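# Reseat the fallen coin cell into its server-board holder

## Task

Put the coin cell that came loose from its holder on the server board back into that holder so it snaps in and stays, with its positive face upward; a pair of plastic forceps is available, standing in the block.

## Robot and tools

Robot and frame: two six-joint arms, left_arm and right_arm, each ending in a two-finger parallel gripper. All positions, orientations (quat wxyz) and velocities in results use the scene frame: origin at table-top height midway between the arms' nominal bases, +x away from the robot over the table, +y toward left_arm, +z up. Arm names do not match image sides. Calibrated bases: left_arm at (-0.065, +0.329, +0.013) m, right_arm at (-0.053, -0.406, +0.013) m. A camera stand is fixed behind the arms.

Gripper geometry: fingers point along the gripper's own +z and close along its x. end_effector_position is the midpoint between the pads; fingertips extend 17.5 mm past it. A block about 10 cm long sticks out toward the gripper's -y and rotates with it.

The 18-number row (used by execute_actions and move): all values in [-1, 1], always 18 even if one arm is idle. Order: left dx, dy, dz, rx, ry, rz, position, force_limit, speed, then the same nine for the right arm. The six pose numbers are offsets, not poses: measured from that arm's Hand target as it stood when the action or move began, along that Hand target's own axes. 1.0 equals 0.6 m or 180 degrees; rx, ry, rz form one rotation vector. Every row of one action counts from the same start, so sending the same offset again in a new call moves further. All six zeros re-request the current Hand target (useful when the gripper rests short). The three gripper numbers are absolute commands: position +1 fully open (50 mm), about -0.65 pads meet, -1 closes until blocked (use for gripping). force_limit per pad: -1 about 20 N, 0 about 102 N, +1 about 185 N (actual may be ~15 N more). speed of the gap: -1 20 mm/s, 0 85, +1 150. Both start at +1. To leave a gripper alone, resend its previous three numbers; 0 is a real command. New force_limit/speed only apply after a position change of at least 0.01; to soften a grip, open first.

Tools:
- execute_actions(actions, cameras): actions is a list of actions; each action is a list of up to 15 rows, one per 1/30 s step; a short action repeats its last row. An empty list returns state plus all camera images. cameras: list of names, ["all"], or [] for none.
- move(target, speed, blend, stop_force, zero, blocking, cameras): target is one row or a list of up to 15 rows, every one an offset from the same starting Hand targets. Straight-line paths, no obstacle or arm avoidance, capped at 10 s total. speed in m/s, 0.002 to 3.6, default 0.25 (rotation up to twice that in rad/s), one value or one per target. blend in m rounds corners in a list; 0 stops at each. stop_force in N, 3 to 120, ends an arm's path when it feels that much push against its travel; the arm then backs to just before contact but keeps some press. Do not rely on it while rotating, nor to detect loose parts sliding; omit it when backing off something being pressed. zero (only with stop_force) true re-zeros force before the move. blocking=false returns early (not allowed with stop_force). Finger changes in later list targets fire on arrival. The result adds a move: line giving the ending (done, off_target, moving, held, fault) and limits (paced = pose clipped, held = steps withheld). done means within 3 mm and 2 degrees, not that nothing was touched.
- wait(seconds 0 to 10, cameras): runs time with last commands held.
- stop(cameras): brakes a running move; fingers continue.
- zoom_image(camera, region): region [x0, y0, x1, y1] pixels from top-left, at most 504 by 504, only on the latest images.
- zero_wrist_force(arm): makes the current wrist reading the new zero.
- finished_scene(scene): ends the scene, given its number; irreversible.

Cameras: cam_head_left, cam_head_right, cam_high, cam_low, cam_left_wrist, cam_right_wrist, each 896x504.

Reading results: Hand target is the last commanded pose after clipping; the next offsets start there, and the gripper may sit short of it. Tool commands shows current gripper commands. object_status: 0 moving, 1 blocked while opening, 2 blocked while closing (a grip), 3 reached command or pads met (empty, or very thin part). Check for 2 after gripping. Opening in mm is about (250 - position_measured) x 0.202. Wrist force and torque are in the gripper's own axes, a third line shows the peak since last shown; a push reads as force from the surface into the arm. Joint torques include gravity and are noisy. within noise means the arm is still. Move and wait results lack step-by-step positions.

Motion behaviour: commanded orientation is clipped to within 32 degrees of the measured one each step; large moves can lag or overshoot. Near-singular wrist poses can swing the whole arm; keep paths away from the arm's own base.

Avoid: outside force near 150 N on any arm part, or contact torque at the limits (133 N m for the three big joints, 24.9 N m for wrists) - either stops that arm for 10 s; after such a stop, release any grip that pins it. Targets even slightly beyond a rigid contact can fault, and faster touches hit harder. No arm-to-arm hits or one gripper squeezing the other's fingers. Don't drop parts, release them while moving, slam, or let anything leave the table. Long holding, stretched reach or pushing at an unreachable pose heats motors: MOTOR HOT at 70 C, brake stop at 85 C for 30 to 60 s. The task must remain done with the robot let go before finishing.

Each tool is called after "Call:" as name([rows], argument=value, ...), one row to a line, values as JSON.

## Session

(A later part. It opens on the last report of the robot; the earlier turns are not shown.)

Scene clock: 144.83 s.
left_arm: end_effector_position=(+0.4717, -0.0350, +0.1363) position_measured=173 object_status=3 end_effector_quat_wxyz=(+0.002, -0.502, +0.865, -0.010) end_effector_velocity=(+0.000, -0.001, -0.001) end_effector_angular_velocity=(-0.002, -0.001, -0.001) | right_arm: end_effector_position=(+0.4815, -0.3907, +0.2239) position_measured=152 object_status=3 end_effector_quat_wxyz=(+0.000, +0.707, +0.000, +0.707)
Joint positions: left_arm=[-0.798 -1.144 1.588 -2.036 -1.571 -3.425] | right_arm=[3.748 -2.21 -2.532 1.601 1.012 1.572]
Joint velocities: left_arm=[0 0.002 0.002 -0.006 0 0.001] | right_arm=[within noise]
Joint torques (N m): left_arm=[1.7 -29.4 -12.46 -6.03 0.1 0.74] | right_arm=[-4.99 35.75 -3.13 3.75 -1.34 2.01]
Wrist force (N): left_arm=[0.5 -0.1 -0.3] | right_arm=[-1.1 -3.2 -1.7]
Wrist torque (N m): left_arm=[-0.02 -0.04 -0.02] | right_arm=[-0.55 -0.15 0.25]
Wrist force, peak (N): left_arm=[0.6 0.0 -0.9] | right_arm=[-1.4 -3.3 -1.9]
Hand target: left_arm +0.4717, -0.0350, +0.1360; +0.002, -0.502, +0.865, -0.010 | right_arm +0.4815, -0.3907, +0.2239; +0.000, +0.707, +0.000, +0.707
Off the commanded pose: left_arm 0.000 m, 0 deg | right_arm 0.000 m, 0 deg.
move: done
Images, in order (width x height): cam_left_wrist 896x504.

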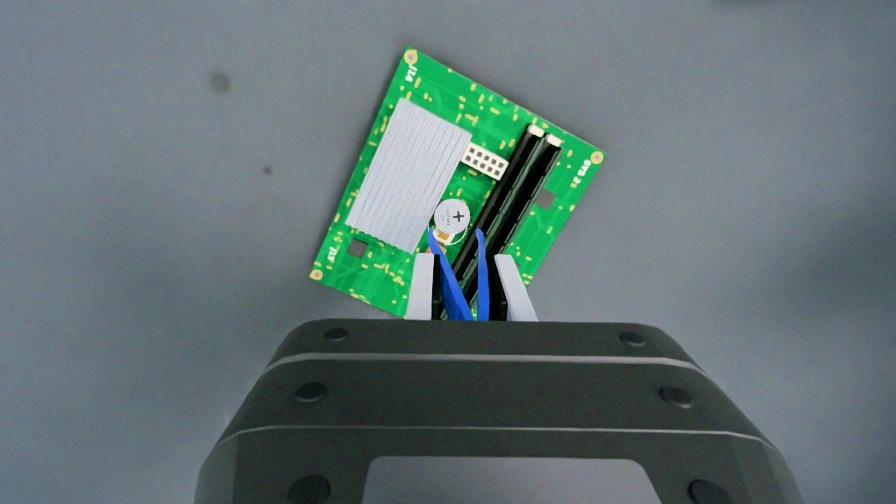

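Call:
move(target=[-0.0043,0.0070,0.012,0,0,-0.062,-0.145,-1,-1,0,0,0,0,0,0,0,-1,-1], speed=0.08, cameras=["cam_left_wrist"])

Call:
zoom_image(camera="cam_left_wrist", region=[400, 150, 520, 270])

Scene clock: 146.73 s.
left_arm: end_effector_position=(+0.4694, -0.0307, +0.1287) position_measured=174 object_status=3 end_effector_quat_wxyz=(+0.001, -0.583, +0.812, -0.010) | right_arm: end_effector_position=(+0.4815, -0.3907, +0.2239) position_measured=152 object_status=3 end_effector_quat_wxyz=(+0.000, +0.707, +0.000, +0.707)
Joint positions: left_arm=[-0.796 -1.145 1.612 -2.058 -1.571 -3.618] | right_arm=[3.748 -2.21 -2.532 1.601 1.012 1.572]
Joint torques (N m): left_arm=[10.04 -57.65 -26.2 -2.75 -0.2 2.64] | right_arm=[-4.19 35.63 -4.08 3.81 -1.33 2.01]
Wrist force (N): left_arm=[0.6 -0.2 -0.4] | right_arm=[-0.8 -2.8 -2.0]
Wrist torque (N m): left_arm=[-0.05 -0.05 -0.06] | right_arm=[-0.49 -0.20 0.26]
Wrist force, peak (N): left_arm=[0.8 -0.1 -0.5] | right_arm=[-1.0 -3.3 -2.0]
Hand target: left_arm +0.4694, -0.0307, +0.1287; +0.001, -0.583, +0.812, -0.010 | right_arm +0.4815, -0.3907, +0.2239; +0.000, +0.707, +0.000, +0.707
Off the commanded pose: left_arm 0.000 m, 0 deg | right_arm 0.000 m, 0 deg.
move: done
Images, in order (width x height): cam_left_wrist 896x504.

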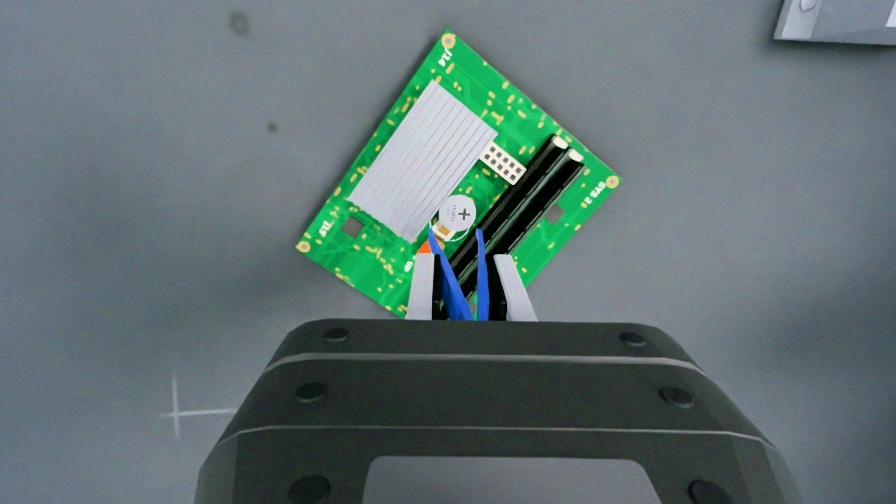

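Scaled by 4.200 from the camera's 896x504 image, which has a finer 1280x720 frame.

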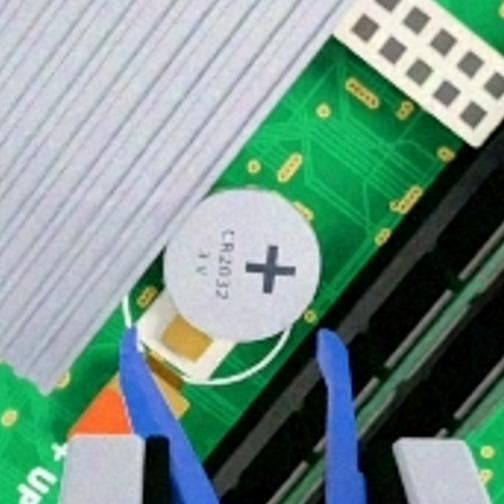

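Call:
move([
  [0.0028,-0.0032,0.01,0,0,0,-0.145,-1,-1,0,0,0,0,0,0,0,-1,-1],
  [0.0028,-0.0032,0.052,0,0,0,-0.145,-1,-1,0,0,0,0,0,0,0,-1,-1],
], speed=0.03, stop_force=12, cameras=["cam_left_wrist"])

Call:
zoom_image(camera="cam_left_wrist", region=[410, 180, 490, 260])

Scene clock: 149.40 s.
left_arm: end_effector_position=(+0.4711, -0.0334, +0.0993) position_measured=174 object_status=3 end_effector_quat_wxyz=(+0.001, -0.583, +0.812, -0.010) | right_arm: end_effector_position=(+0.4815, -0.3907, +0.2239) position_measured=152 object_status=3 end_effector_quat_wxyz=(+0.000, +0.707, +0.000, +0.707)
Joint positions: left_arm=[-0.797 -1.106 1.637 -2.122 -1.571 -3.619] | right_arm=[3.748 -2.21 -2.532 1.601 1.012 1.572]
Joint torques (N m): left_arm=[-3.74 -56.74 -27.41 -5.23 1.11 0.63] | right_arm=[-4.38 36.09 -3.81 3.84 -1.34 1.97]
Wrist force (N): left_arm=[0.9 -0.1 -3.3] | right_arm=[-1.0 -3.1 -1.7]
Wrist torque (N m): left_arm=[0.04 -0.07 0.03] | right_arm=[-0.53 -0.17 0.25]
Wrist force, peak (N): left_arm=[1.4 0.0 -36.3] | right_arm=[-1.1 -3.3 -2.2]
Hand target: left_arm +0.4711, -0.0334, +0.0993; +0.001, -0.583, +0.812, -0.010 (not the last commanded pose) | right_arm +0.4815, -0.3907, +0.2239; +0.000, +0.707, +0.000, +0.707
Off the commanded pose: left_arm 0.002 m, 0 deg | right_arm 0.000 m, 0 deg.
move: contact (left_arm); path passed 1 of 2 targets
Images, in order (width x height): cam_left_wrist 896x504.

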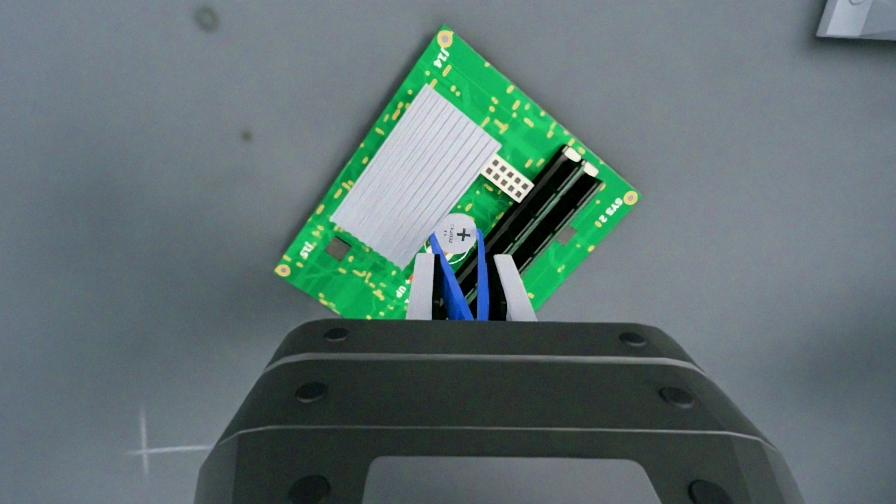

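Scaled by 6.300 from the camera's 896x504 image, which has a finer 1280x720 frame.

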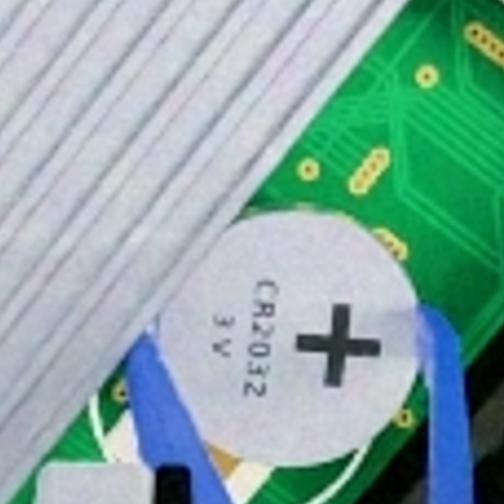

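Call:
move(target=[0,0,-0.001,0,0,0,-0.31,-1,-1,0,0,0,0,0,0,0,-1,-1])

Call:
move(target=[0,0,-0.014,0,0,0,-0.31,-1,-1,0,0,0,0,0,0,0,-1,-1], speed=0.03, cameras=["cam_left_wrist"])

Call:
zoom_image(camera="cam_left_wrist", region=[410, 180, 490, 260])

Scene clock: 150.33 s.
left_arm: end_effector_position=(+0.4710, -0.0334, +0.0999) position_measured=199 object_status=3 end_effector_quat_wxyz=(+0.001, -0.583, +0.812, -0.010) | right_arm: end_effector_position=(+0.4815, -0.3907, +0.2239) position_measured=152 object_status=3 end_effector_quat_wxyz=(+0.000, +0.707, +0.000, +0.707)
Joint positions: left_arm=[-0.797 -1.107 1.636 -2.121 -1.571 -3.619] | right_arm=[3.748 -2.21 -2.532 1.601 1.012 1.572]
Joint torques (N m): left_arm=[1.93 -58.27 -27.83 -1.37 1.06 0.61] | right_arm=[-4.59 35.53 -3.58 4 -1.39 1.95]
Wrist force (N): left_arm=[0.7 -0.1 -0.6] | right_arm=[-1.1 -2.8 -1.6]
Wrist torque (N m): left_arm=[0.01 -0.07 0.03] | right_arm=[-0.48 -0.15 0.25]
Wrist force, peak (N): left_arm=[1.0 0.0 -5.4] | right_arm=[-0.9 -3.5 -2.0]
Hand target: left_arm +0.4711, -0.0334, +0.0999; +0.001, -0.583, +0.812, -0.010 | right_arm +0.4815, -0.3907, +0.2239; +0.000, +0.707, +0.000, +0.707
Off the commanded pose: left_arm 0.000 m, 0 deg | right_arm 0.000 m, 0 deg.
move: done

Scene clock: 151.07 s.
left_arm: end_effector_position=(+0.4709, -0.0333, +0.1085) position_measured=199 object_status=3 end_effector_quat_wxyz=(+0.001, -0.583, +0.812, -0.010) | right_arm: end_effector_position=(+0.4815, -0.3907, +0.2239) position_measured=152 object_status=3 end_effector_quat_wxyz=(+0.000, +0.707, +0.000, +0.707)
Joint positions: left_arm=[-0.797 -1.117 1.627 -2.101 -1.571 -3.619] | right_arm=[3.748 -2.21 -2.532 1.601 1.012 1.572]
Joint torques (N m): left_arm=[6.85 -38.32 -18.24 -5.18 1.27 0.79] | right_arm=[-4.27 36.17 -3.92 3.85 -1.39 2.01]
Wrist force (N): left_arm=[0.7 0.0 -0.3] | right_arm=[-1.1 -3.1 -1.8]
Wrist torque (N m): left_arm=[0.02 -0.07 0.03] | right_arm=[-0.52 -0.16 0.26]
Wrist force, peak (N): left_arm=[0.8 0.0 -0.8] | right_arm=[-1.0 -3.3 -1.9]
Hand target: left_arm +0.4709, -0.0332, +0.1083; +0.001, -0.583, +0.812, -0.010 | right_arm +0.4815, -0.3907, +0.2239; +0.000, +0.707, +0.000, +0.707
Off the commanded pose: left_arm 0.000 m, 0 deg | right_arm 0.000 m, 0 deg.
move: done
Images, in order (width x height): cam_left_wrist 896x504.

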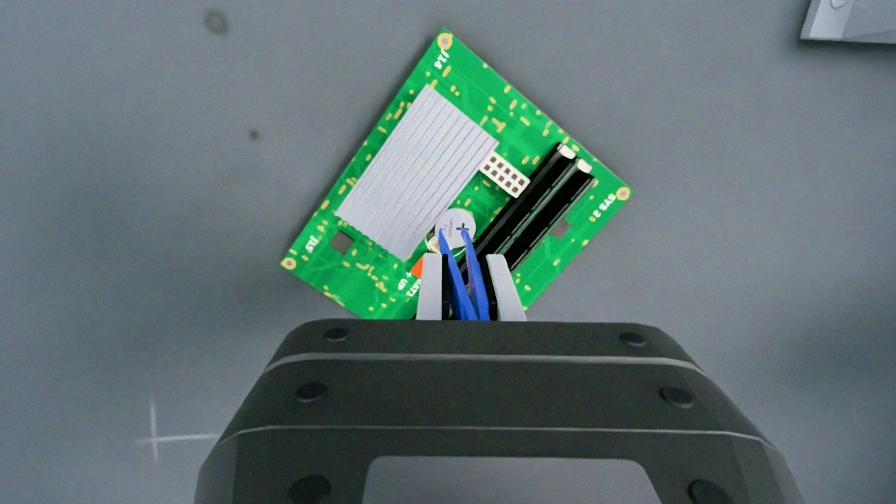

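Scaled by 6.300 from the camera's 896x504 image, which has a finer 1280x720 frame.

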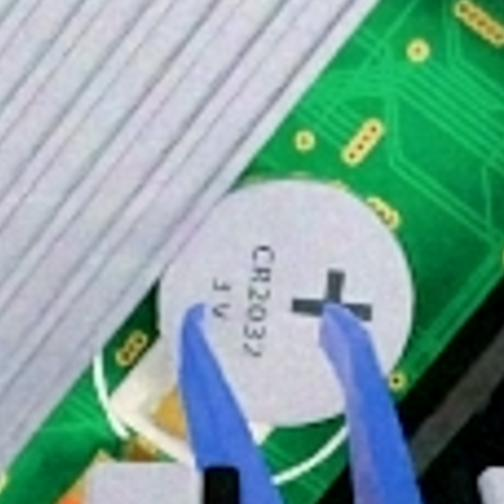

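Call:
move([
  [0.0020,0,-0.003,0,0,0,-0.125,-1,-1,0,0,0,0,0,0,0,-1,-1],
  [0.0020,0,0.020,0,0,0,-0.125,-1,-1,0,0,0,0,0,0,0,-1,-1],
], speed=0.03, stop_force=8, cameras=["cam_left_wrist"])

Call:
zoom_image(camera="cam_left_wrist", region=[410, 180, 490, 260])

Scene clock: 153.03 s.
left_arm: end_effector_position=(+0.4707, -0.0345, +0.0963) position_measured=171 object_status=3 end_effector_quat_wxyz=(+0.001, -0.583, +0.812, -0.010) | right_arm: end_effector_position=(+0.4815, -0.3907, +0.2239) position_measured=152 object_status=3 end_effector_quat_wxyz=(+0.000, +0.707, +0.000, +0.707)
Joint positions: left_arm=[-0.799 -1.101 1.639 -2.128 -1.571 -3.621] | right_arm=[3.748 -2.21 -2.532 1.601 1.012 1.572]
Joint torques (N m): left_arm=[-11.06 -59.51 -29.06 -0.97 1.37 2.66] | right_arm=[-4.45 35.2 -4.05 3.86 -1.31 2]
Wrist force (N): left_arm=[0.8 0.0 -0.6] | right_arm=[-1.2 -3.0 -1.9]
Wrist torque (N m): left_arm=[0.03 -0.09 0.03] | right_arm=[-0.51 -0.14 0.25]
Wrist force, peak (N): left_arm=[1.0 -0.3 -1.4] | right_arm=[-1.3 -3.3 -1.9]
Hand target: left_arm +0.4707, -0.0345, +0.0963; +0.001, -0.583, +0.812, -0.010 | right_arm +0.4815, -0.3907, +0.2239; +0.000, +0.707, +0.000, +0.707
Off the commanded pose: left_arm 0.000 m, 0 deg | right_arm 0.000 m, 0 deg.
move: done
Images, in order (width x height): cam_left_wrist 896x504.

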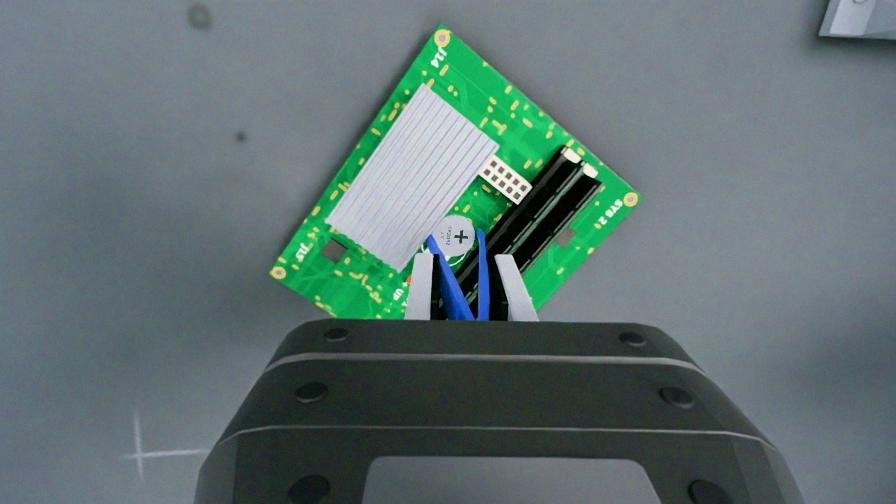

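Scaled by 6.300 from the camera's 896x504 image, which has a finer 1280x720 frame.

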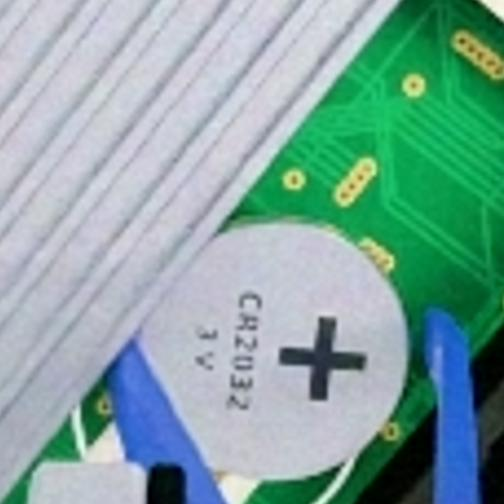

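Call:
move(target=[0,0.0022,0.001,0,0,0,-0.125,-1,-1,0,0,0,0,0,0,0,-1,-1], speed=0.03)

Call:
move(target=[0,0.000,0.000,0,0,0,-0.31,-1,-1,0,0,0,0,0,0,0,-1,-1])

Call:
move(target=[0,0,-0.02,0,0,0,-0.31,-1,-1,0,0,0,0,0,0,0,-1,-1], speed=0.03, cameras=["cam_left_wrist"])

Call:
zoom_image(camera="cam_left_wrist", region=[410, 180, 490, 260])

Scene clock: 153.93 s.
left_arm: end_effector_position=(+0.4695, -0.0341, +0.0957) position_measured=171 object_status=3 end_effector_quat_wxyz=(+0.001, -0.583, +0.812, -0.010) | right_arm: end_effector_position=(+0.4815, -0.3907, +0.2239) position_measured=152 object_status=3 end_effector_quat_wxyz=(+0.000, +0.707, +0.000, +0.707)
Joint positions: left_arm=[-0.8 -1.103 1.644 -2.131 -1.571 -3.622] | right_arm=[3.748 -2.21 -2.532 1.601 1.012 1.572]
Joint torques (N m): left_arm=[-11.15 -55.79 -19.66 -5.39 1.58 -2.03] | right_arm=[-3.76 35.6 -3.35 3.92 -1.52 1.9]
Wrist force (N): left_arm=[0.7 0.2 -0.4] | right_arm=[-0.8 -3.0 -1.7]
Wrist torque (N m): left_arm=[0.05 -0.08 0.04] | right_arm=[-0.52 -0.20 0.26]
Wrist force, peak (N): left_arm=[0.8 0.1 -0.6] | right_arm=[-1.3 -3.4 -1.9]
Hand target: left_arm +0.4695, -0.0341, +0.0957; +0.001, -0.583, +0.812, -0.010 | right_arm +0.4815, -0.3907, +0.2239; +0.000, +0.707, +0.000, +0.707
Off the commanded pose: left_arm 0.000 m, 0 deg | right_arm 0.000 m, 0 deg.
move: done

Scene clock: 154.43 s.
left_arm: end_effector_position=(+0.4695, -0.0341, +0.0957) position_measured=199 object_status=0 end_effector_quat_wxyz=(+0.001, -0.583, +0.812, -0.010) | right_arm: end_effector_position=(+0.4815, -0.3907, +0.2239) position_measured=152 object_status=3 end_effector_quat_wxyz=(+0.000, +0.707, +0.000, +0.707)
Joint positions: left_arm=[-0.8 -1.103 1.644 -2.131 -1.571 -3.622] | right_arm=[3.748 -2.21 -2.532 1.601 1.012 1.572]
Joint torques (N m): left_arm=[-8.24 -50.31 -25.99 -2.98 1.53 -1.17] | right_arm=[-4.12 35.62 -4.09 3.79 -1.32 1.96]
Wrist force (N): left_arm=[0.8 0.0 -0.3] | right_arm=[-1.2 -3.3 -1.6]
Wrist torque (N m): left_arm=[0.03 -0.10 0.04] | right_arm=[-0.56 -0.15 0.26]
Wrist force, peak (N): left_arm=[0.9 -0.1 -0.3] | right_arm=[-1.0 -3.3 -1.8]
Hand target: left_arm +0.4695, -0.0341, +0.0957; +0.001, -0.583, +0.812, -0.010 | right_arm +0.4815, -0.3907, +0.2239; +0.000, +0.707, +0.000, +0.707
Off the commanded pose: left_arm 0.000 m, 0 deg | right_arm 0.000 m, 0 deg.
move: done

Scene clock: 155.17 s.
left_arm: end_effector_position=(+0.4693, -0.0340, +0.1079) position_measured=199 object_status=3 end_effector_quat_wxyz=(+0.001, -0.583, +0.812, -0.010) | right_arm: end_effector_position=(+0.4815, -0.3907, +0.2239) position_measured=152 object_status=3 end_effector_quat_wxyz=(+0.000, +0.707, +0.000, +0.707)
Joint positions: left_arm=[-0.8 -1.118 1.631 -2.104 -1.571 -3.622] | right_arm=[3.748 -2.21 -2.532 1.601 1.012 1.572]
Joint torques (N m): left_arm=[-2.95 -30.97 -15.93 -6.01 1.51 0.15] | right_arm=[-4.69 35.93 -3.56 3.84 -1.33 1.98]
Wrist force (N): left_arm=[0.8 -0.1 -0.3] | right_arm=[-1.2 -3.1 -1.7]
Wrist torque (N m): left_arm=[0.00 -0.09 0.03] | right_arm=[-0.54 -0.13 0.25]
Wrist force, peak (N): left_arm=[0.8 -0.2 -1.0] | right_arm=[-1.3 -3.3 -1.7]
Hand target: left_arm +0.4693, -0.0340, +0.1077; +0.001, -0.583, +0.812, -0.010 | right_arm +0.4815, -0.3907, +0.2239; +0.000, +0.707, +0.000, +0.707
Off the commanded pose: left_arm 0.000 m, 0 deg | right_arm 0.000 m, 0 deg.
move: done
Images, in order (width x height): cam_left_wrist 896x504.

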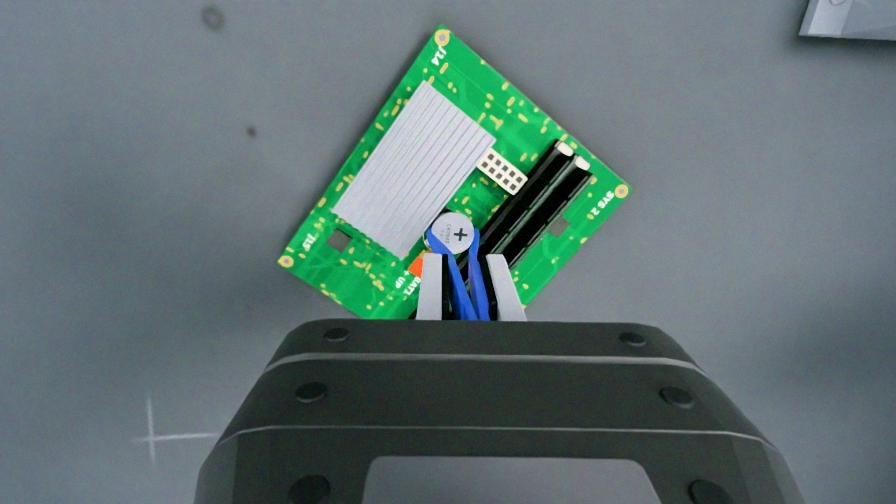

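Scaled by 6.300 from the camera's 896x504 image, which has a finer 1280x720 frame.

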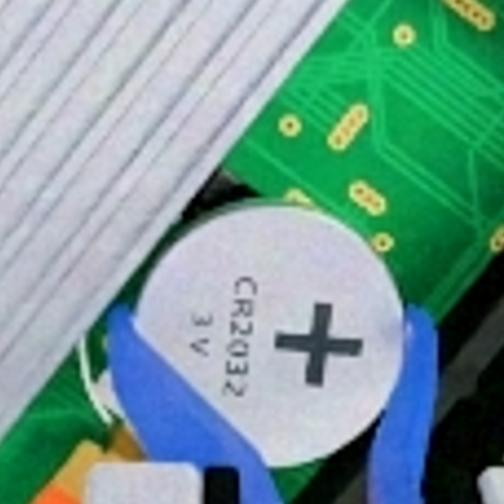

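Call:
move([
  [0,0,-0.006,0,0,0,-0.31,-1,-1,0,0,0,0,0,0,0,-1,-1],
  [0.0141,-0.0139,0.00,-0.0655,-0.0533,0,-0.31,-1,-1,0,0,0,0,0,0,0,-1,-1],
], speed=0.06, cameras=["cam_left_wrist"])

Call:
zoom_image(camera="cam_left_wrist", region=[410, 170, 500, 260])

Scene clock: 159.63 s.
left_arm: end_effector_position=(+0.4745, -0.0447, +0.1078) position_measured=199 object_status=3 end_effector_quat_wxyz=(+0.009, -0.579, +0.806, +0.122) | right_arm: end_effector_position=(+0.4815, -0.3907, +0.2239) position_measured=152 object_status=3 end_effector_quat_wxyz=(+0.000, +0.707, +0.000, +0.707)
Joint positions: left_arm=[-0.825 -0.97 1.343 -1.702 -1.524 -3.653] | right_arm=[3.748 -2.21 -2.532 1.601 1.012 1.572]
Joint torques (N m): left_arm=[0.72 -65.74 -18.75 -4.26 -1.2 1.65] | right_arm=[-4.37 35.75 -3.96 3.77 -1.36 1.87]
Wrist force (N): left_arm=[0.3 0.6 0.3] | right_arm=[-1.1 -2.9 -1.9]
Wrist torque (N m): left_arm=[0.06 -0.08 0.07] | right_arm=[-0.50 -0.16 0.25]
Wrist force, peak (N): left_arm=[0.2 0.8 0.9] | right_arm=[-1.2 -3.4 -1.8]
Hand target: left_arm +0.4745, -0.0446, +0.1079; +0.009, -0.579, +0.806, +0.122 | right_arm +0.4815, -0.3907, +0.2239; +0.000, +0.707, +0.000, +0.707
Off the commanded pose: left_arm 0.000 m, 0 deg | right_arm 0.000 m, 0 deg.
move: done
Images, in order (width x height): cam_left_wrist 896x504.

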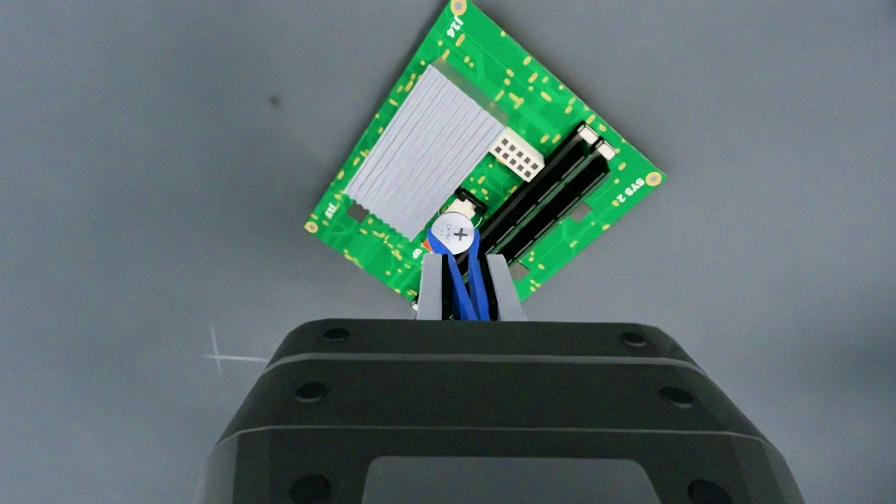

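Scaled by 5.600 from the camera's 896x504 image, which has a finer 1280x720 frame.

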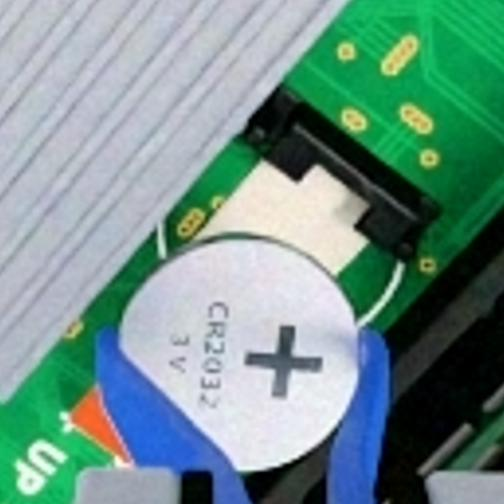

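Call:
move(target=[0.0037,-0.0045,0.0235,0,0,0,-0.31,-1,-1,0,0,0,0,0,0,0,-1,-1], speed=0.025, stop_force=5, cameras=["cam_left_wrist"])

Call:
zoom_image(camera="cam_left_wrist", region=[410, 170, 500, 260])

Scene clock: 170.97 s.
left_arm: end_effector_position=(+0.4745, -0.0446, +0.0934) position_measured=199 object_status=3 end_effector_quat_wxyz=(+0.009, -0.579, +0.806, +0.122) | right_arm: end_effector_position=(+0.4815, -0.3907, +0.2239) position_measured=152 object_status=3 end_effector_quat_wxyz=(+0.000, +0.707, +0.000, +0.707)
Joint positions: left_arm=[-0.824 -0.957 1.361 -1.733 -1.524 -3.652] | right_arm=[3.748 -2.21 -2.532 1.601 1.012 1.572]
Joint torques (N m): left_arm=[13.04 -65.91 -29.15 -0.39 0.25 2.57] | right_arm=[-4.18 36.23 -4.13 3.83 -1.32 2]
Wrist force (N): left_arm=[0.1 1.4 0.2] | right_arm=[-0.7 -2.9 -1.9]
Wrist torque (N m): left_arm=[0.09 -0.10 0.07] | right_arm=[-0.50 -0.21 0.26]
Wrist force, peak (N): left_arm=[0.0 1.7 -0.5] | right_arm=[-1.2 -3.4 -2.0]
Hand target: left_arm +0.4745, -0.0446, +0.0934; +0.009, -0.579, +0.806, +0.122 | right_arm +0.4815, -0.3907, +0.2239; +0.000, +0.707, +0.000, +0.707
Off the commanded pose: left_arm 0.000 m, 0 deg | right_arm 0.000 m, 0 deg.
move: done
Images, in order (width x height): cam_left_wrist 896x504.

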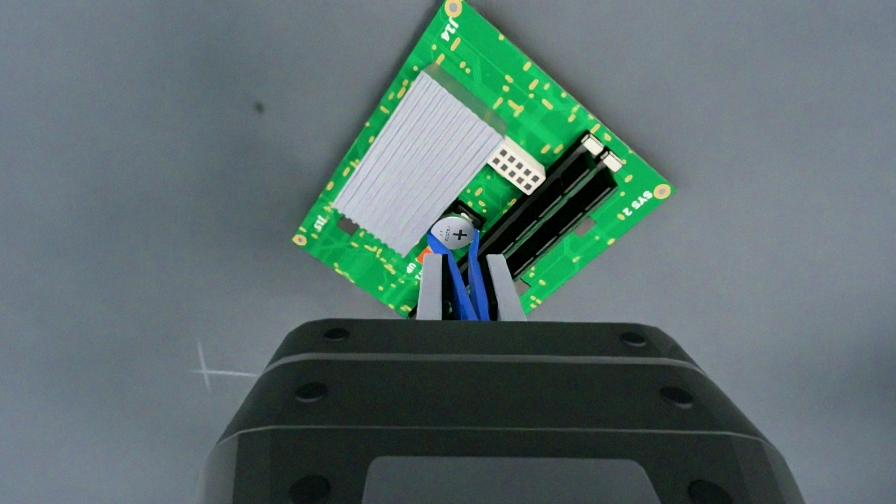

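Scaled by 5.600 from the camera's 896x504 image, which has a finer 1280x720 frame.

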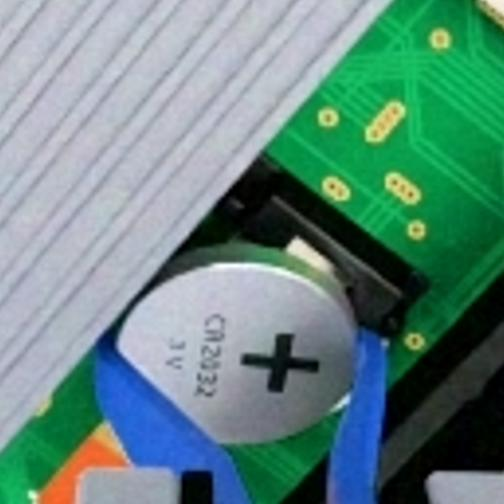

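Call:
move([
  [-0.0015,0.0019,-0.0097,0,0,0,-0.31,-1,-1,0,0,0,0,0,0,0,-1,-1],
  [-0.0056,0.0069,-0.0081,0,0,0,-0.31,-1,-1,0,0,0,0,0,0,0,-1,-1],
  [-0.0041,0.0050,0.0016,0,0,0,-0.31,-1,-1,0,0,0,0,0,0,0,-1,-1],
], speed=0.025, cameras=["cam_left_wrist"])

Call:
zoom_image(camera="cam_left_wrist", region=[410, 170, 500, 260])

Scene clock: 173.73 s.
left_arm: end_effector_position=(+0.4724, -0.0412, +0.0932) position_measured=199 object_status=3 end_effector_quat_wxyz=(+0.009, -0.579, +0.806, +0.122) | right_arm: end_effector_position=(+0.4815, -0.3907, +0.2239) position_measured=152 object_status=3 end_effector_quat_wxyz=(+0.000, +0.707, +0.000, +0.707)
Joint positions: left_arm=[-0.823 -0.965 1.375 -1.739 -1.524 -3.651] | right_arm=[3.748 -2.21 -2.532 1.601 1.012 1.572]
Joint torques (N m): left_arm=[13.09 -55.67 -27.47 -0.43 1.58 2.53] | right_arm=[-3.99 35.87 -3.48 3.72 -1.41 1.97]
Wrist force (N): left_arm=[0.1 0.8 0.2] | right_arm=[-1.3 -3.1 -1.9]
Wrist torque (N m): left_arm=[0.12 -0.08 0.00] | right_arm=[-0.53 -0.12 0.26]
Wrist force, peak (N): left_arm=[0.2 1.3 0.8] | right_arm=[-1.2 -3.4 -1.7]
Hand target: left_arm +0.4724, -0.0412, +0.0934; +0.009, -0.579, +0.806, +0.122 | right_arm +0.4815, -0.3907, +0.2239; +0.000, +0.707, +0.000, +0.707
Off the commanded pose: left_arm 0.000 m, 0 deg | right_arm 0.000 m, 0 deg.
move: done
Images, in order (width x height): cam_left_wrist 896x504.

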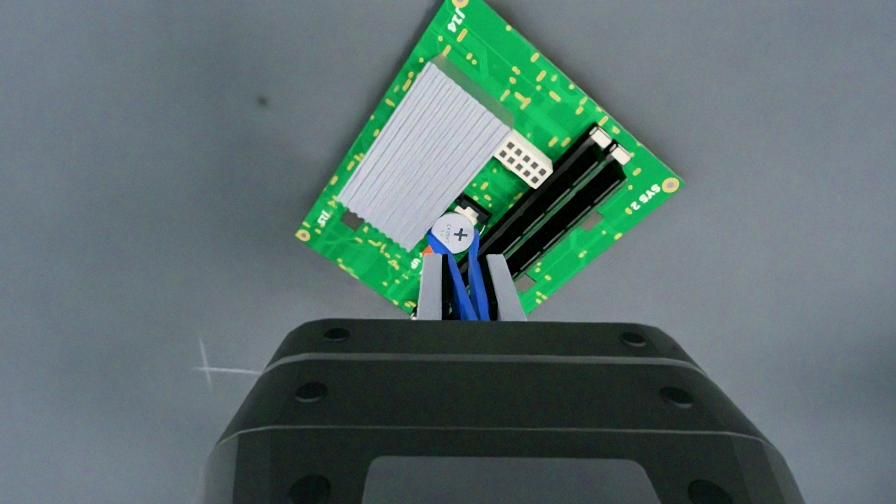

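Scaled by 5.600 from the camera's 896x504 image, which has a finer 1280x720 frame.

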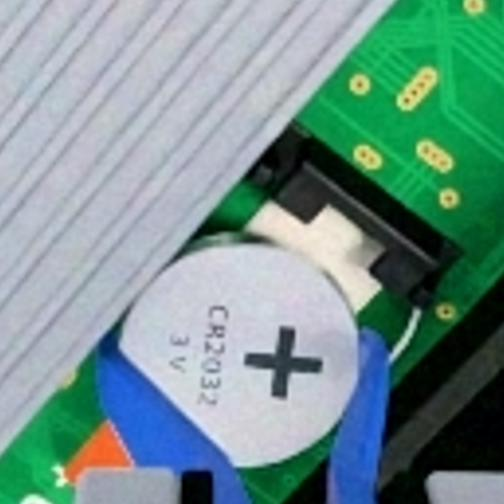

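Call:
move(target=[0.0076,-0.0094,-0.0021,0,0,0,-0.31,-1,-1,0,0,0,0,0,0,0,-1,-1], speed=0.015, stop_force=8, cameras=["cam_left_wrist"])

Call:
zoom_image(camera="cam_left_wrist", region=[410, 170, 500, 260])

Scene clock: 175.57 s.
left_arm: end_effector_position=(+0.4763, -0.0474, +0.0928) position_measured=199 object_status=3 end_effector_quat_wxyz=(+0.009, -0.579, +0.806, +0.122) | right_arm: end_effector_position=(+0.4815, -0.3907, +0.2239) position_measured=152 object_status=3 end_effector_quat_wxyz=(+0.000, +0.707, +0.000, +0.707)
Joint positions: left_arm=[-0.825 -0.95 1.35 -1.73 -1.524 -3.653] | right_arm=[3.748 -2.21 -2.532 1.601 1.012 1.572]
Joint torques (N m): left_arm=[-4.25 -66.26 -13.83 -5.11 -1.09 0.93] | right_arm=[-3.61 35.68 -3.92 3.7 -1.34 1.98]
Wrist force (N): left_arm=[-0.1 1.0 0.4] | right_arm=[-1.1 -3.2 -1.7]
Wrist torque (N m): left_arm=[0.09 -0.14 0.08] | right_arm=[-0.54 -0.16 0.25]
Wrist force, peak (N): left_arm=[-0.3 1.4 0.1] | right_arm=[-1.3 -3.2 -1.8]
Hand target: left_arm +0.4763, -0.0474, +0.0928; +0.009, -0.579, +0.806, +0.122 | right_arm +0.4815, -0.3907, +0.2239; +0.000, +0.707, +0.000, +0.707
Off the commanded pose: left_arm 0.000 m, 0 deg | right_arm 0.000 m, 0 deg.
move: done
Images, in order (width x height): cam_left_wrist 896x504.

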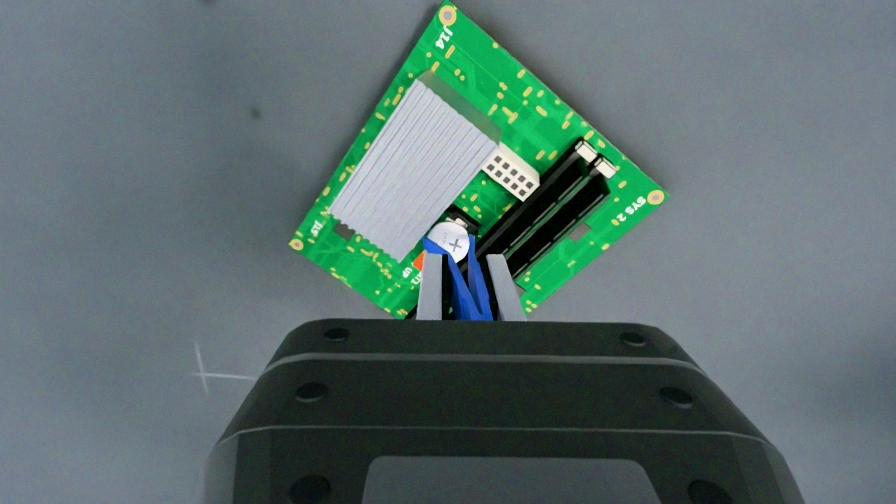

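Scaled by 5.600 from the camera's 896x504 image, which has a finer 1280x720 frame.

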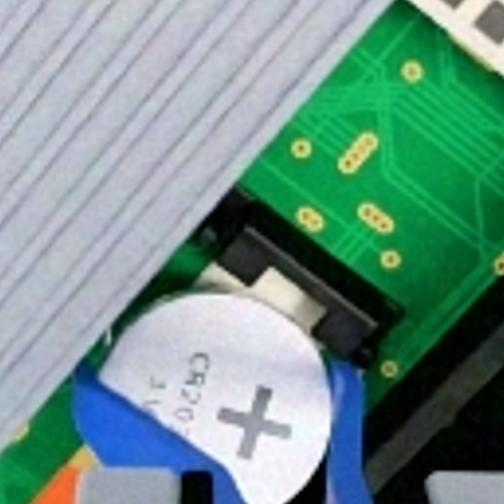

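Call:
move(target=[0,0,0,0,0,0,-0.15,-1,-1,0,0,0,0,0,0,0,-1,-1])

Call:
move(target=[-0.0075,0.0092,0.0025,0,0,0,-0.15,-1,-1,0,0,0,0,0,0,0,-1,-1], speed=0.025, cameras=["cam_left_wrist"])

Call:
zoom_image(camera="cam_left_wrist", region=[410, 170, 500, 260])

Scene clock: 176.53 s.
left_arm: end_effector_position=(+0.4763, -0.0474, +0.0928) position_measured=175 object_status=3 end_effector_quat_wxyz=(+0.009, -0.579, +0.806, +0.122) | right_arm: end_effector_position=(+0.4815, -0.3907, +0.2239) position_measured=152 object_status=3 end_effector_quat_wxyz=(+0.000, +0.707, +0.000, +0.707)
Joint positions: left_arm=[-0.825 -0.95 1.35 -1.73 -1.524 -3.653] | right_arm=[3.748 -2.21 -2.532 1.601 1.012 1.572]
Joint torques (N m): left_arm=[3.93 -66.37 -14.79 -5.05 -0.7 2.49] | right_arm=[-3.52 35.2 -4.08 3.89 -1.43 1.93]
Wrist force (N): left_arm=[0.0 0.6 0.4] | right_arm=[-1.0 -2.9 -1.8]
Wrist torque (N m): left_arm=[0.08 -0.07 0.08] | right_arm=[-0.50 -0.17 0.25]
Wrist force, peak (N): left_arm=[-0.3 1.1 0.4] | right_arm=[-1.2 -3.2 -1.9]
Hand target: left_arm +0.4763, -0.0474, +0.0928; +0.009, -0.579, +0.806, +0.122 | right_arm +0.4815, -0.3907, +0.2239; +0.000, +0.707, +0.000, +0.707
Off the commanded pose: left_arm 0.000 m, 0 deg | right_arm 0.000 m, 0 deg.
move: done

Scene clock: 177.27 s.
left_arm: end_effector_position=(+0.4725, -0.0412, +0.0932) position_measured=175 object_status=3 end_effector_quat_wxyz=(+0.009, -0.579, +0.806, +0.122) | right_arm: end_effector_position=(+0.4815, -0.3907, +0.2239) position_measured=152 object_status=3 end_effector_quat_wxyz=(+0.000, +0.707, +0.000, +0.707)
Joint positions: left_arm=[-0.823 -0.965 1.375 -1.74 -1.524 -3.651] | right_arm=[3.748 -2.21 -2.532 1.601 1.012 1.572]
Joint torques (N m): left_arm=[9.48 -38.08 -29.34 -2.61 1.46 2.15] | right_arm=[-3.39 35.3 -3.98 3.79 -1.32 2.02]
Wrist force (N): left_arm=[0.3 0.8 0.2] | right_arm=[-1.4 -2.8 -1.9]
Wrist torque (N m): left_arm=[0.13 -0.11 0.01] | right_arm=[-0.49 -0.11 0.26]
Wrist force, peak (N): left_arm=[0.1 1.2 0.4] | right_arm=[-1.3 -3.4 -1.6]
Hand target: left_arm +0.4725, -0.0412, +0.0931; +0.009, -0.579, +0.806, +0.122 | right_arm +0.4815, -0.3907, +0.2239; +0.000, +0.707, +0.000, +0.707
Off the commanded pose: left_arm 0.000 m, 0 deg | right_arm 0.000 m, 0 deg.
move: done
Images, in order (width x height): cam_left_wrist 896x504.

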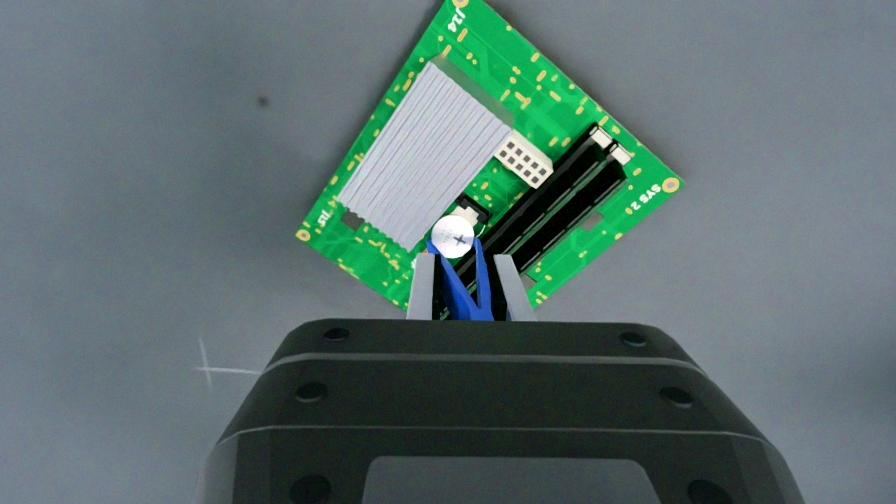

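Scaled by 5.600 from the camera's 896x504 image, which has a finer 1280x720 frame.

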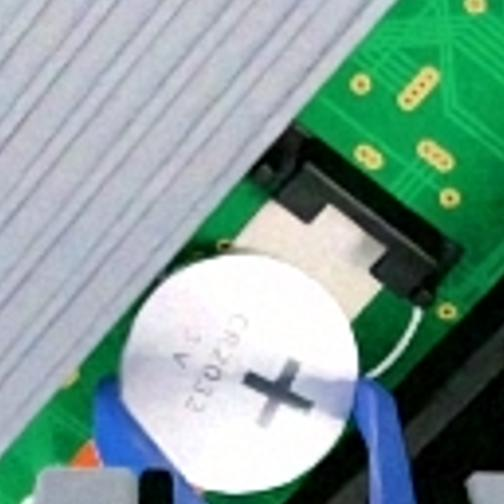

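Call:
move(target=[0,0,0,0,0,0,-0.125,-1,-1,0,0,0,0,0,0,0,-1,-1])

Call:
move(target=[-0.0031,0.0038,0.0014,0,0,0,-0.125,-1,-1,0,0,0,0,0,0,0,-1,-1], speed=0.025)

Call:
move(target=[0,0,0,0,0,0,-0.26,-1,-1,0,0,0,0,0,0,0,-1,-1], cameras=["cam_left_wrist"])

Call:
zoom_image(camera="cam_left_wrist", region=[410, 170, 500, 260])

Scene clock: 178.03 s.
left_arm: end_effector_position=(+0.4725, -0.0412, +0.0931) position_measured=171 object_status=3 end_effector_quat_wxyz=(+0.009, -0.579, +0.806, +0.122) | right_arm: end_effector_position=(+0.4815, -0.3907, +0.2239) position_measured=152 object_status=3 end_effector_quat_wxyz=(+0.000, +0.707, +0.000, +0.707)
Joint positions: left_arm=[-0.823 -0.965 1.375 -1.739 -1.524 -3.651] | right_arm=[3.748 -2.21 -2.532 1.601 1.012 1.572]
Joint torques (N m): left_arm=[1.13 -36.31 -29.26 -0.38 1.05 -0.41] | right_arm=[-3.36 35.69 -3.8 3.81 -1.4 1.99]
Wrist force (N): left_arm=[0.2 0.7 0.2] | right_arm=[-0.9 -3.0 -1.9]
Wrist torque (N m): left_arm=[0.10 -0.10 0.00] | right_arm=[-0.51 -0.19 0.25]
Wrist force, peak (N): left_arm=[0.1 1.0 0.3] | right_arm=[-1.2 -3.2 -1.9]
Hand target: left_arm +0.4725, -0.0412, +0.0931; +0.009, -0.579, +0.806, +0.122 | right_arm +0.4815, -0.3907, +0.2239; +0.000, +0.707, +0.000, +0.707
Off the commanded pose: left_arm 0.000 m, 0 deg | right_arm 0.000 m, 0 deg.
move: done

Scene clock: 178.73 s.
left_arm: end_effector_position=(+0.4708, -0.0386, +0.0930) position_measured=171 object_status=3 end_effector_quat_wxyz=(+0.009, -0.579, +0.806, +0.122) | right_arm: end_effector_position=(+0.4815, -0.3907, +0.2239) position_measured=152 object_status=3 end_effector_quat_wxyz=(+0.000, +0.707, +0.000, +0.707)
Joint positions: left_arm=[-0.822 -0.972 1.386 -1.744 -1.524 -3.651] | right_arm=[3.748 -2.21 -2.532 1.601 1.012 1.572]
Joint torques (N m): left_arm=[12.71 -54.97 -24.86 -4.2 1.59 2.54] | right_arm=[-3.94 35.21 -3.69 3.74 -1.39 1.94]
Wrist force (N): left_arm=[0.2 1.0 0.2] | right_arm=[-1.3 -3.2 -1.9]
Wrist torque (N m): left_arm=[0.15 -0.11 0.01] | right_arm=[-0.55 -0.11 0.25]
Wrist force, peak (N): left_arm=[0.3 1.1 0.2] | right_arm=[-1.6 -3.4 -1.6]
Hand target: left_arm +0.4708, -0.0386, +0.0930; +0.009, -0.579, +0.806, +0.122 | right_arm +0.4815, -0.3907, +0.2239; +0.000, +0.707, +0.000, +0.707
Off the commanded pose: left_arm 0.000 m, 0 deg | right_arm 0.000 m, 0 deg.
move: done

Scene clock: 179.23 s.
left_arm: end_effector_position=(+0.4709, -0.0387, +0.0931) position_measured=192 object_status=3 end_effector_quat_wxyz=(+0.009, -0.579, +0.806, +0.122) | right_arm: end_effector_position=(+0.4815, -0.3907, +0.2239) position_measured=152 object_status=3 end_effector_quat_wxyz=(+0.000, +0.707, +0.000, +0.707)
Joint positions: left_arm=[-0.822 -0.972 1.386 -1.744 -1.524 -3.651] | right_arm=[3.748 -2.21 -2.532 1.601 1.012 1.572]
Joint torques (N m): left_arm=[10.03 -38.51 -29.76 -1.34 1.45 1.81] | right_arm=[-3.63 35.6 -3.55 3.72 -1.35 1.94]
Wrist force (N): left_arm=[0.2 0.8 0.2] | right_arm=[-1.0 -2.7 -1.7]
Wrist torque (N m): left_arm=[0.11 -0.09 0.00] | right_arm=[-0.47 -0.18 0.25]
Wrist force, peak (N): left_arm=[0.3 0.9 0.5] | right_arm=[-1.0 -3.2 -1.9]
Hand target: left_arm +0.4708, -0.0386, +0.0930; +0.009, -0.579, +0.806, +0.122 | right_arm +0.4815, -0.3907, +0.2239; +0.000, +0.707, +0.000, +0.707
Off the commanded pose: left_arm 0.000 m, 0 deg | right_arm 0.000 m, 0 deg.
move: done
Images, in order (width x height): cam_left_wrist 896x504.

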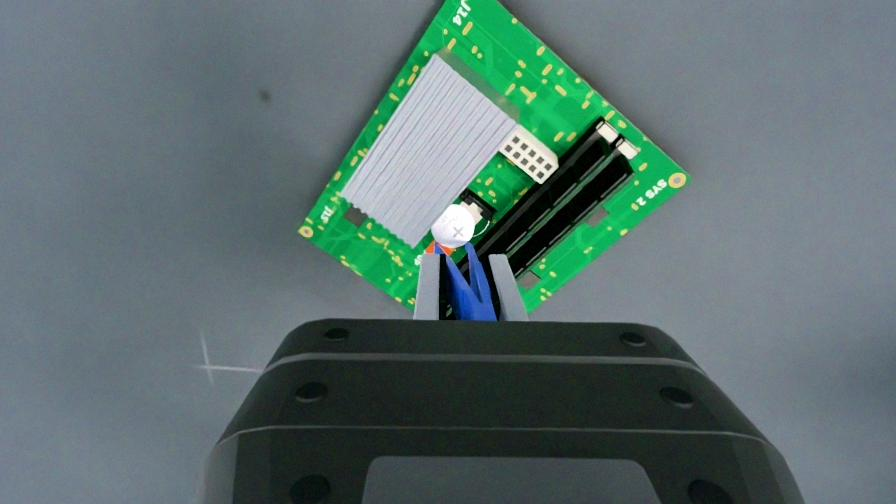

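Scaled by 5.600 from the camera's 896x504 image, which has a finer 1280x720 frame.

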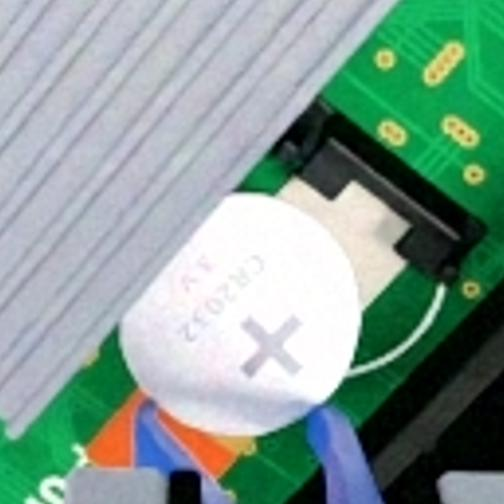

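Call:
move(target=[0.0099,-0.0072,-0.003,0,0,0,-0.26,-1,-1,0,0,0,0,0,0,0,-1,-1], speed=0.015, stop_force=10, cameras=["cam_left_wrist"])

Call:
zoom_image(camera="cam_left_wrist", region=[410, 170, 500, 260])

Scene clock: 181.40 s.
left_arm: end_effector_position=(+0.4731, -0.0459, +0.0930) position_measured=192 object_status=3 end_effector_quat_wxyz=(+0.009, -0.579, +0.806, +0.122) | right_arm: end_effector_position=(+0.4815, -0.3907, +0.2239) position_measured=152 object_status=3 end_effector_quat_wxyz=(+0.000, +0.707, +0.000, +0.707)
Joint positions: left_arm=[-0.827 -0.958 1.363 -1.734 -1.525 -3.655] | right_arm=[3.748 -2.21 -2.532 1.601 1.012 1.572]
Joint torques (N m): left_arm=[11.59 -66.31 -13.31 -4.88 0.46 2.65] | right_arm=[-3.57 35.39 -3.48 3.69 -1.32 2]
Wrist force (N): left_arm=[0.3 0.6 0.3] | right_arm=[-0.9 -3.2 -1.9]
Wrist torque (N m): left_arm=[0.09 -0.12 0.08] | right_arm=[-0.56 -0.18 0.25]
Wrist force, peak (N): left_arm=[0.3 1.0 0.3] | right_arm=[-1.3 -3.4 -1.9]
Hand target: left_arm +0.4732, -0.0458, +0.0930; +0.009, -0.579, +0.806, +0.122 | right_arm +0.4815, -0.3907, +0.2239; +0.000, +0.707, +0.000, +0.707
Off the commanded pose: left_arm 0.000 m, 0 deg | right_arm 0.000 m, 0 deg.
move: done
Images, in order (width x height): cam_left_wrist 896x504.

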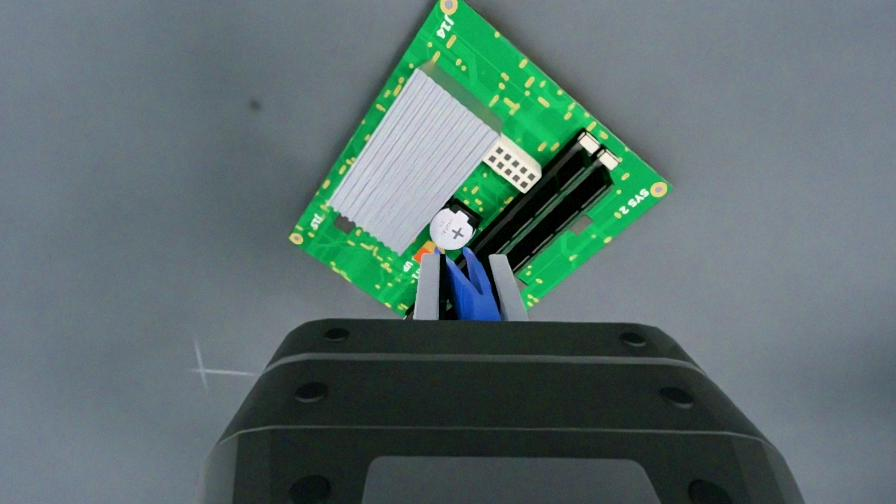

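Scaled by 5.600 from the camera's 896x504 image, which has a finer 1280x720 frame.

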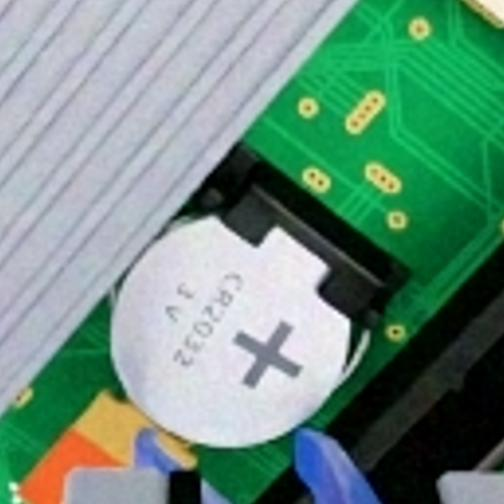

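Call:
move([
  [-0.0051,0.0063,-0.0323,0,0,0,-0.26,-1,-1,0,0,0,0,0,0,0,-1,-1],
  [-0.0373,0.0412,-0.024,0.0604,0.0491,0,-0.45,-1,-1,0,0,0,0,0,0,0,-1,-1],
], speed=0.08, cameras=["cam_left_wrist"])

Call:
zoom_image(camera="cam_left_wrist", region=[410, 170, 500, 260])

Scene clock: 185.00 s.
left_arm: end_effector_position=(+0.4592, -0.0206, +0.1151) position_measured=220 object_status=0 end_effector_quat_wxyz=(+0.002, -0.583, +0.812, +0.001) | right_arm: end_effector_position=(+0.4815, -0.3907, +0.2239) position_measured=152 object_status=3 end_effector_quat_wxyz=(+0.000, +0.707, +0.000, +0.707)
Joint positions: left_arm=[-0.798 -1.152 1.655 -2.074 -1.567 -3.62] | right_arm=[3.748 -2.21 -2.532 1.601 1.012 1.572]
Joint torques (N m): left_arm=[-12.46 -29.21 -16.49 -5.27 1.34 -2.18] | right_arm=[-3.3 35.87 -3.52 3.71 -1.31 2.02]
Wrist force (N): left_arm=[0.6 0.0 -0.4] | right_arm=[-0.9 -3.0 -1.8]
Wrist torque (N m): left_arm=[-0.02 -0.06 -0.03] | right_arm=[-0.51 -0.19 0.25]
Wrist force, peak (N): left_arm=[0.3 0.6 1.3] | right_arm=[-1.0 -3.2 -2.1]
Hand target: left_arm +0.4592, -0.0206, +0.1151; +0.002, -0.583, +0.812, +0.001 | right_arm +0.4815, -0.3907, +0.2239; +0.000, +0.707, +0.000, +0.707
Off the commanded pose: left_arm 0.000 m, 0 deg | right_arm 0.000 m, 0 deg.
move: done
Images, in order (width x height): cam_left_wrist 896x504.

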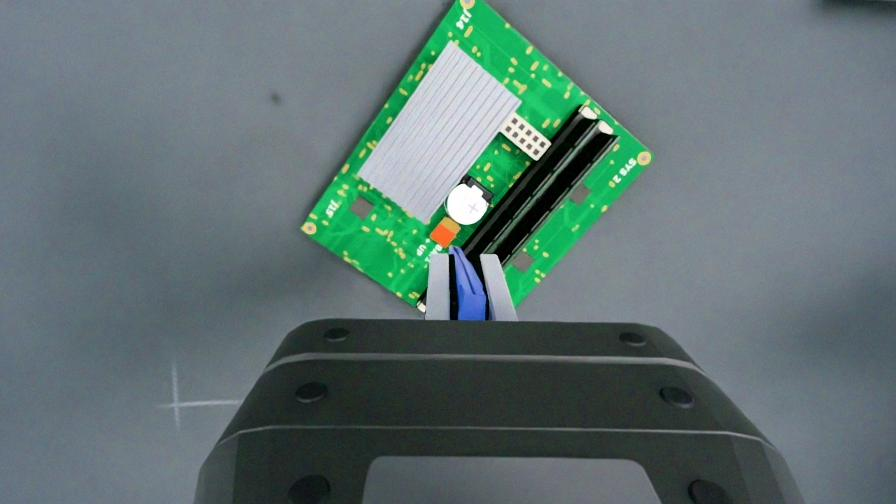

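Scaled by 5.600 from the camera's 896x504 image, which has a finer 1280x720 frame.

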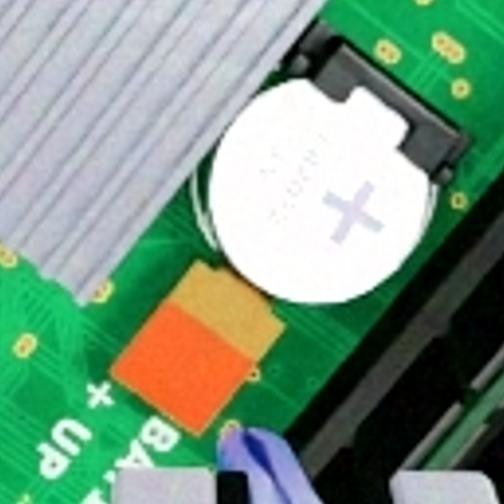

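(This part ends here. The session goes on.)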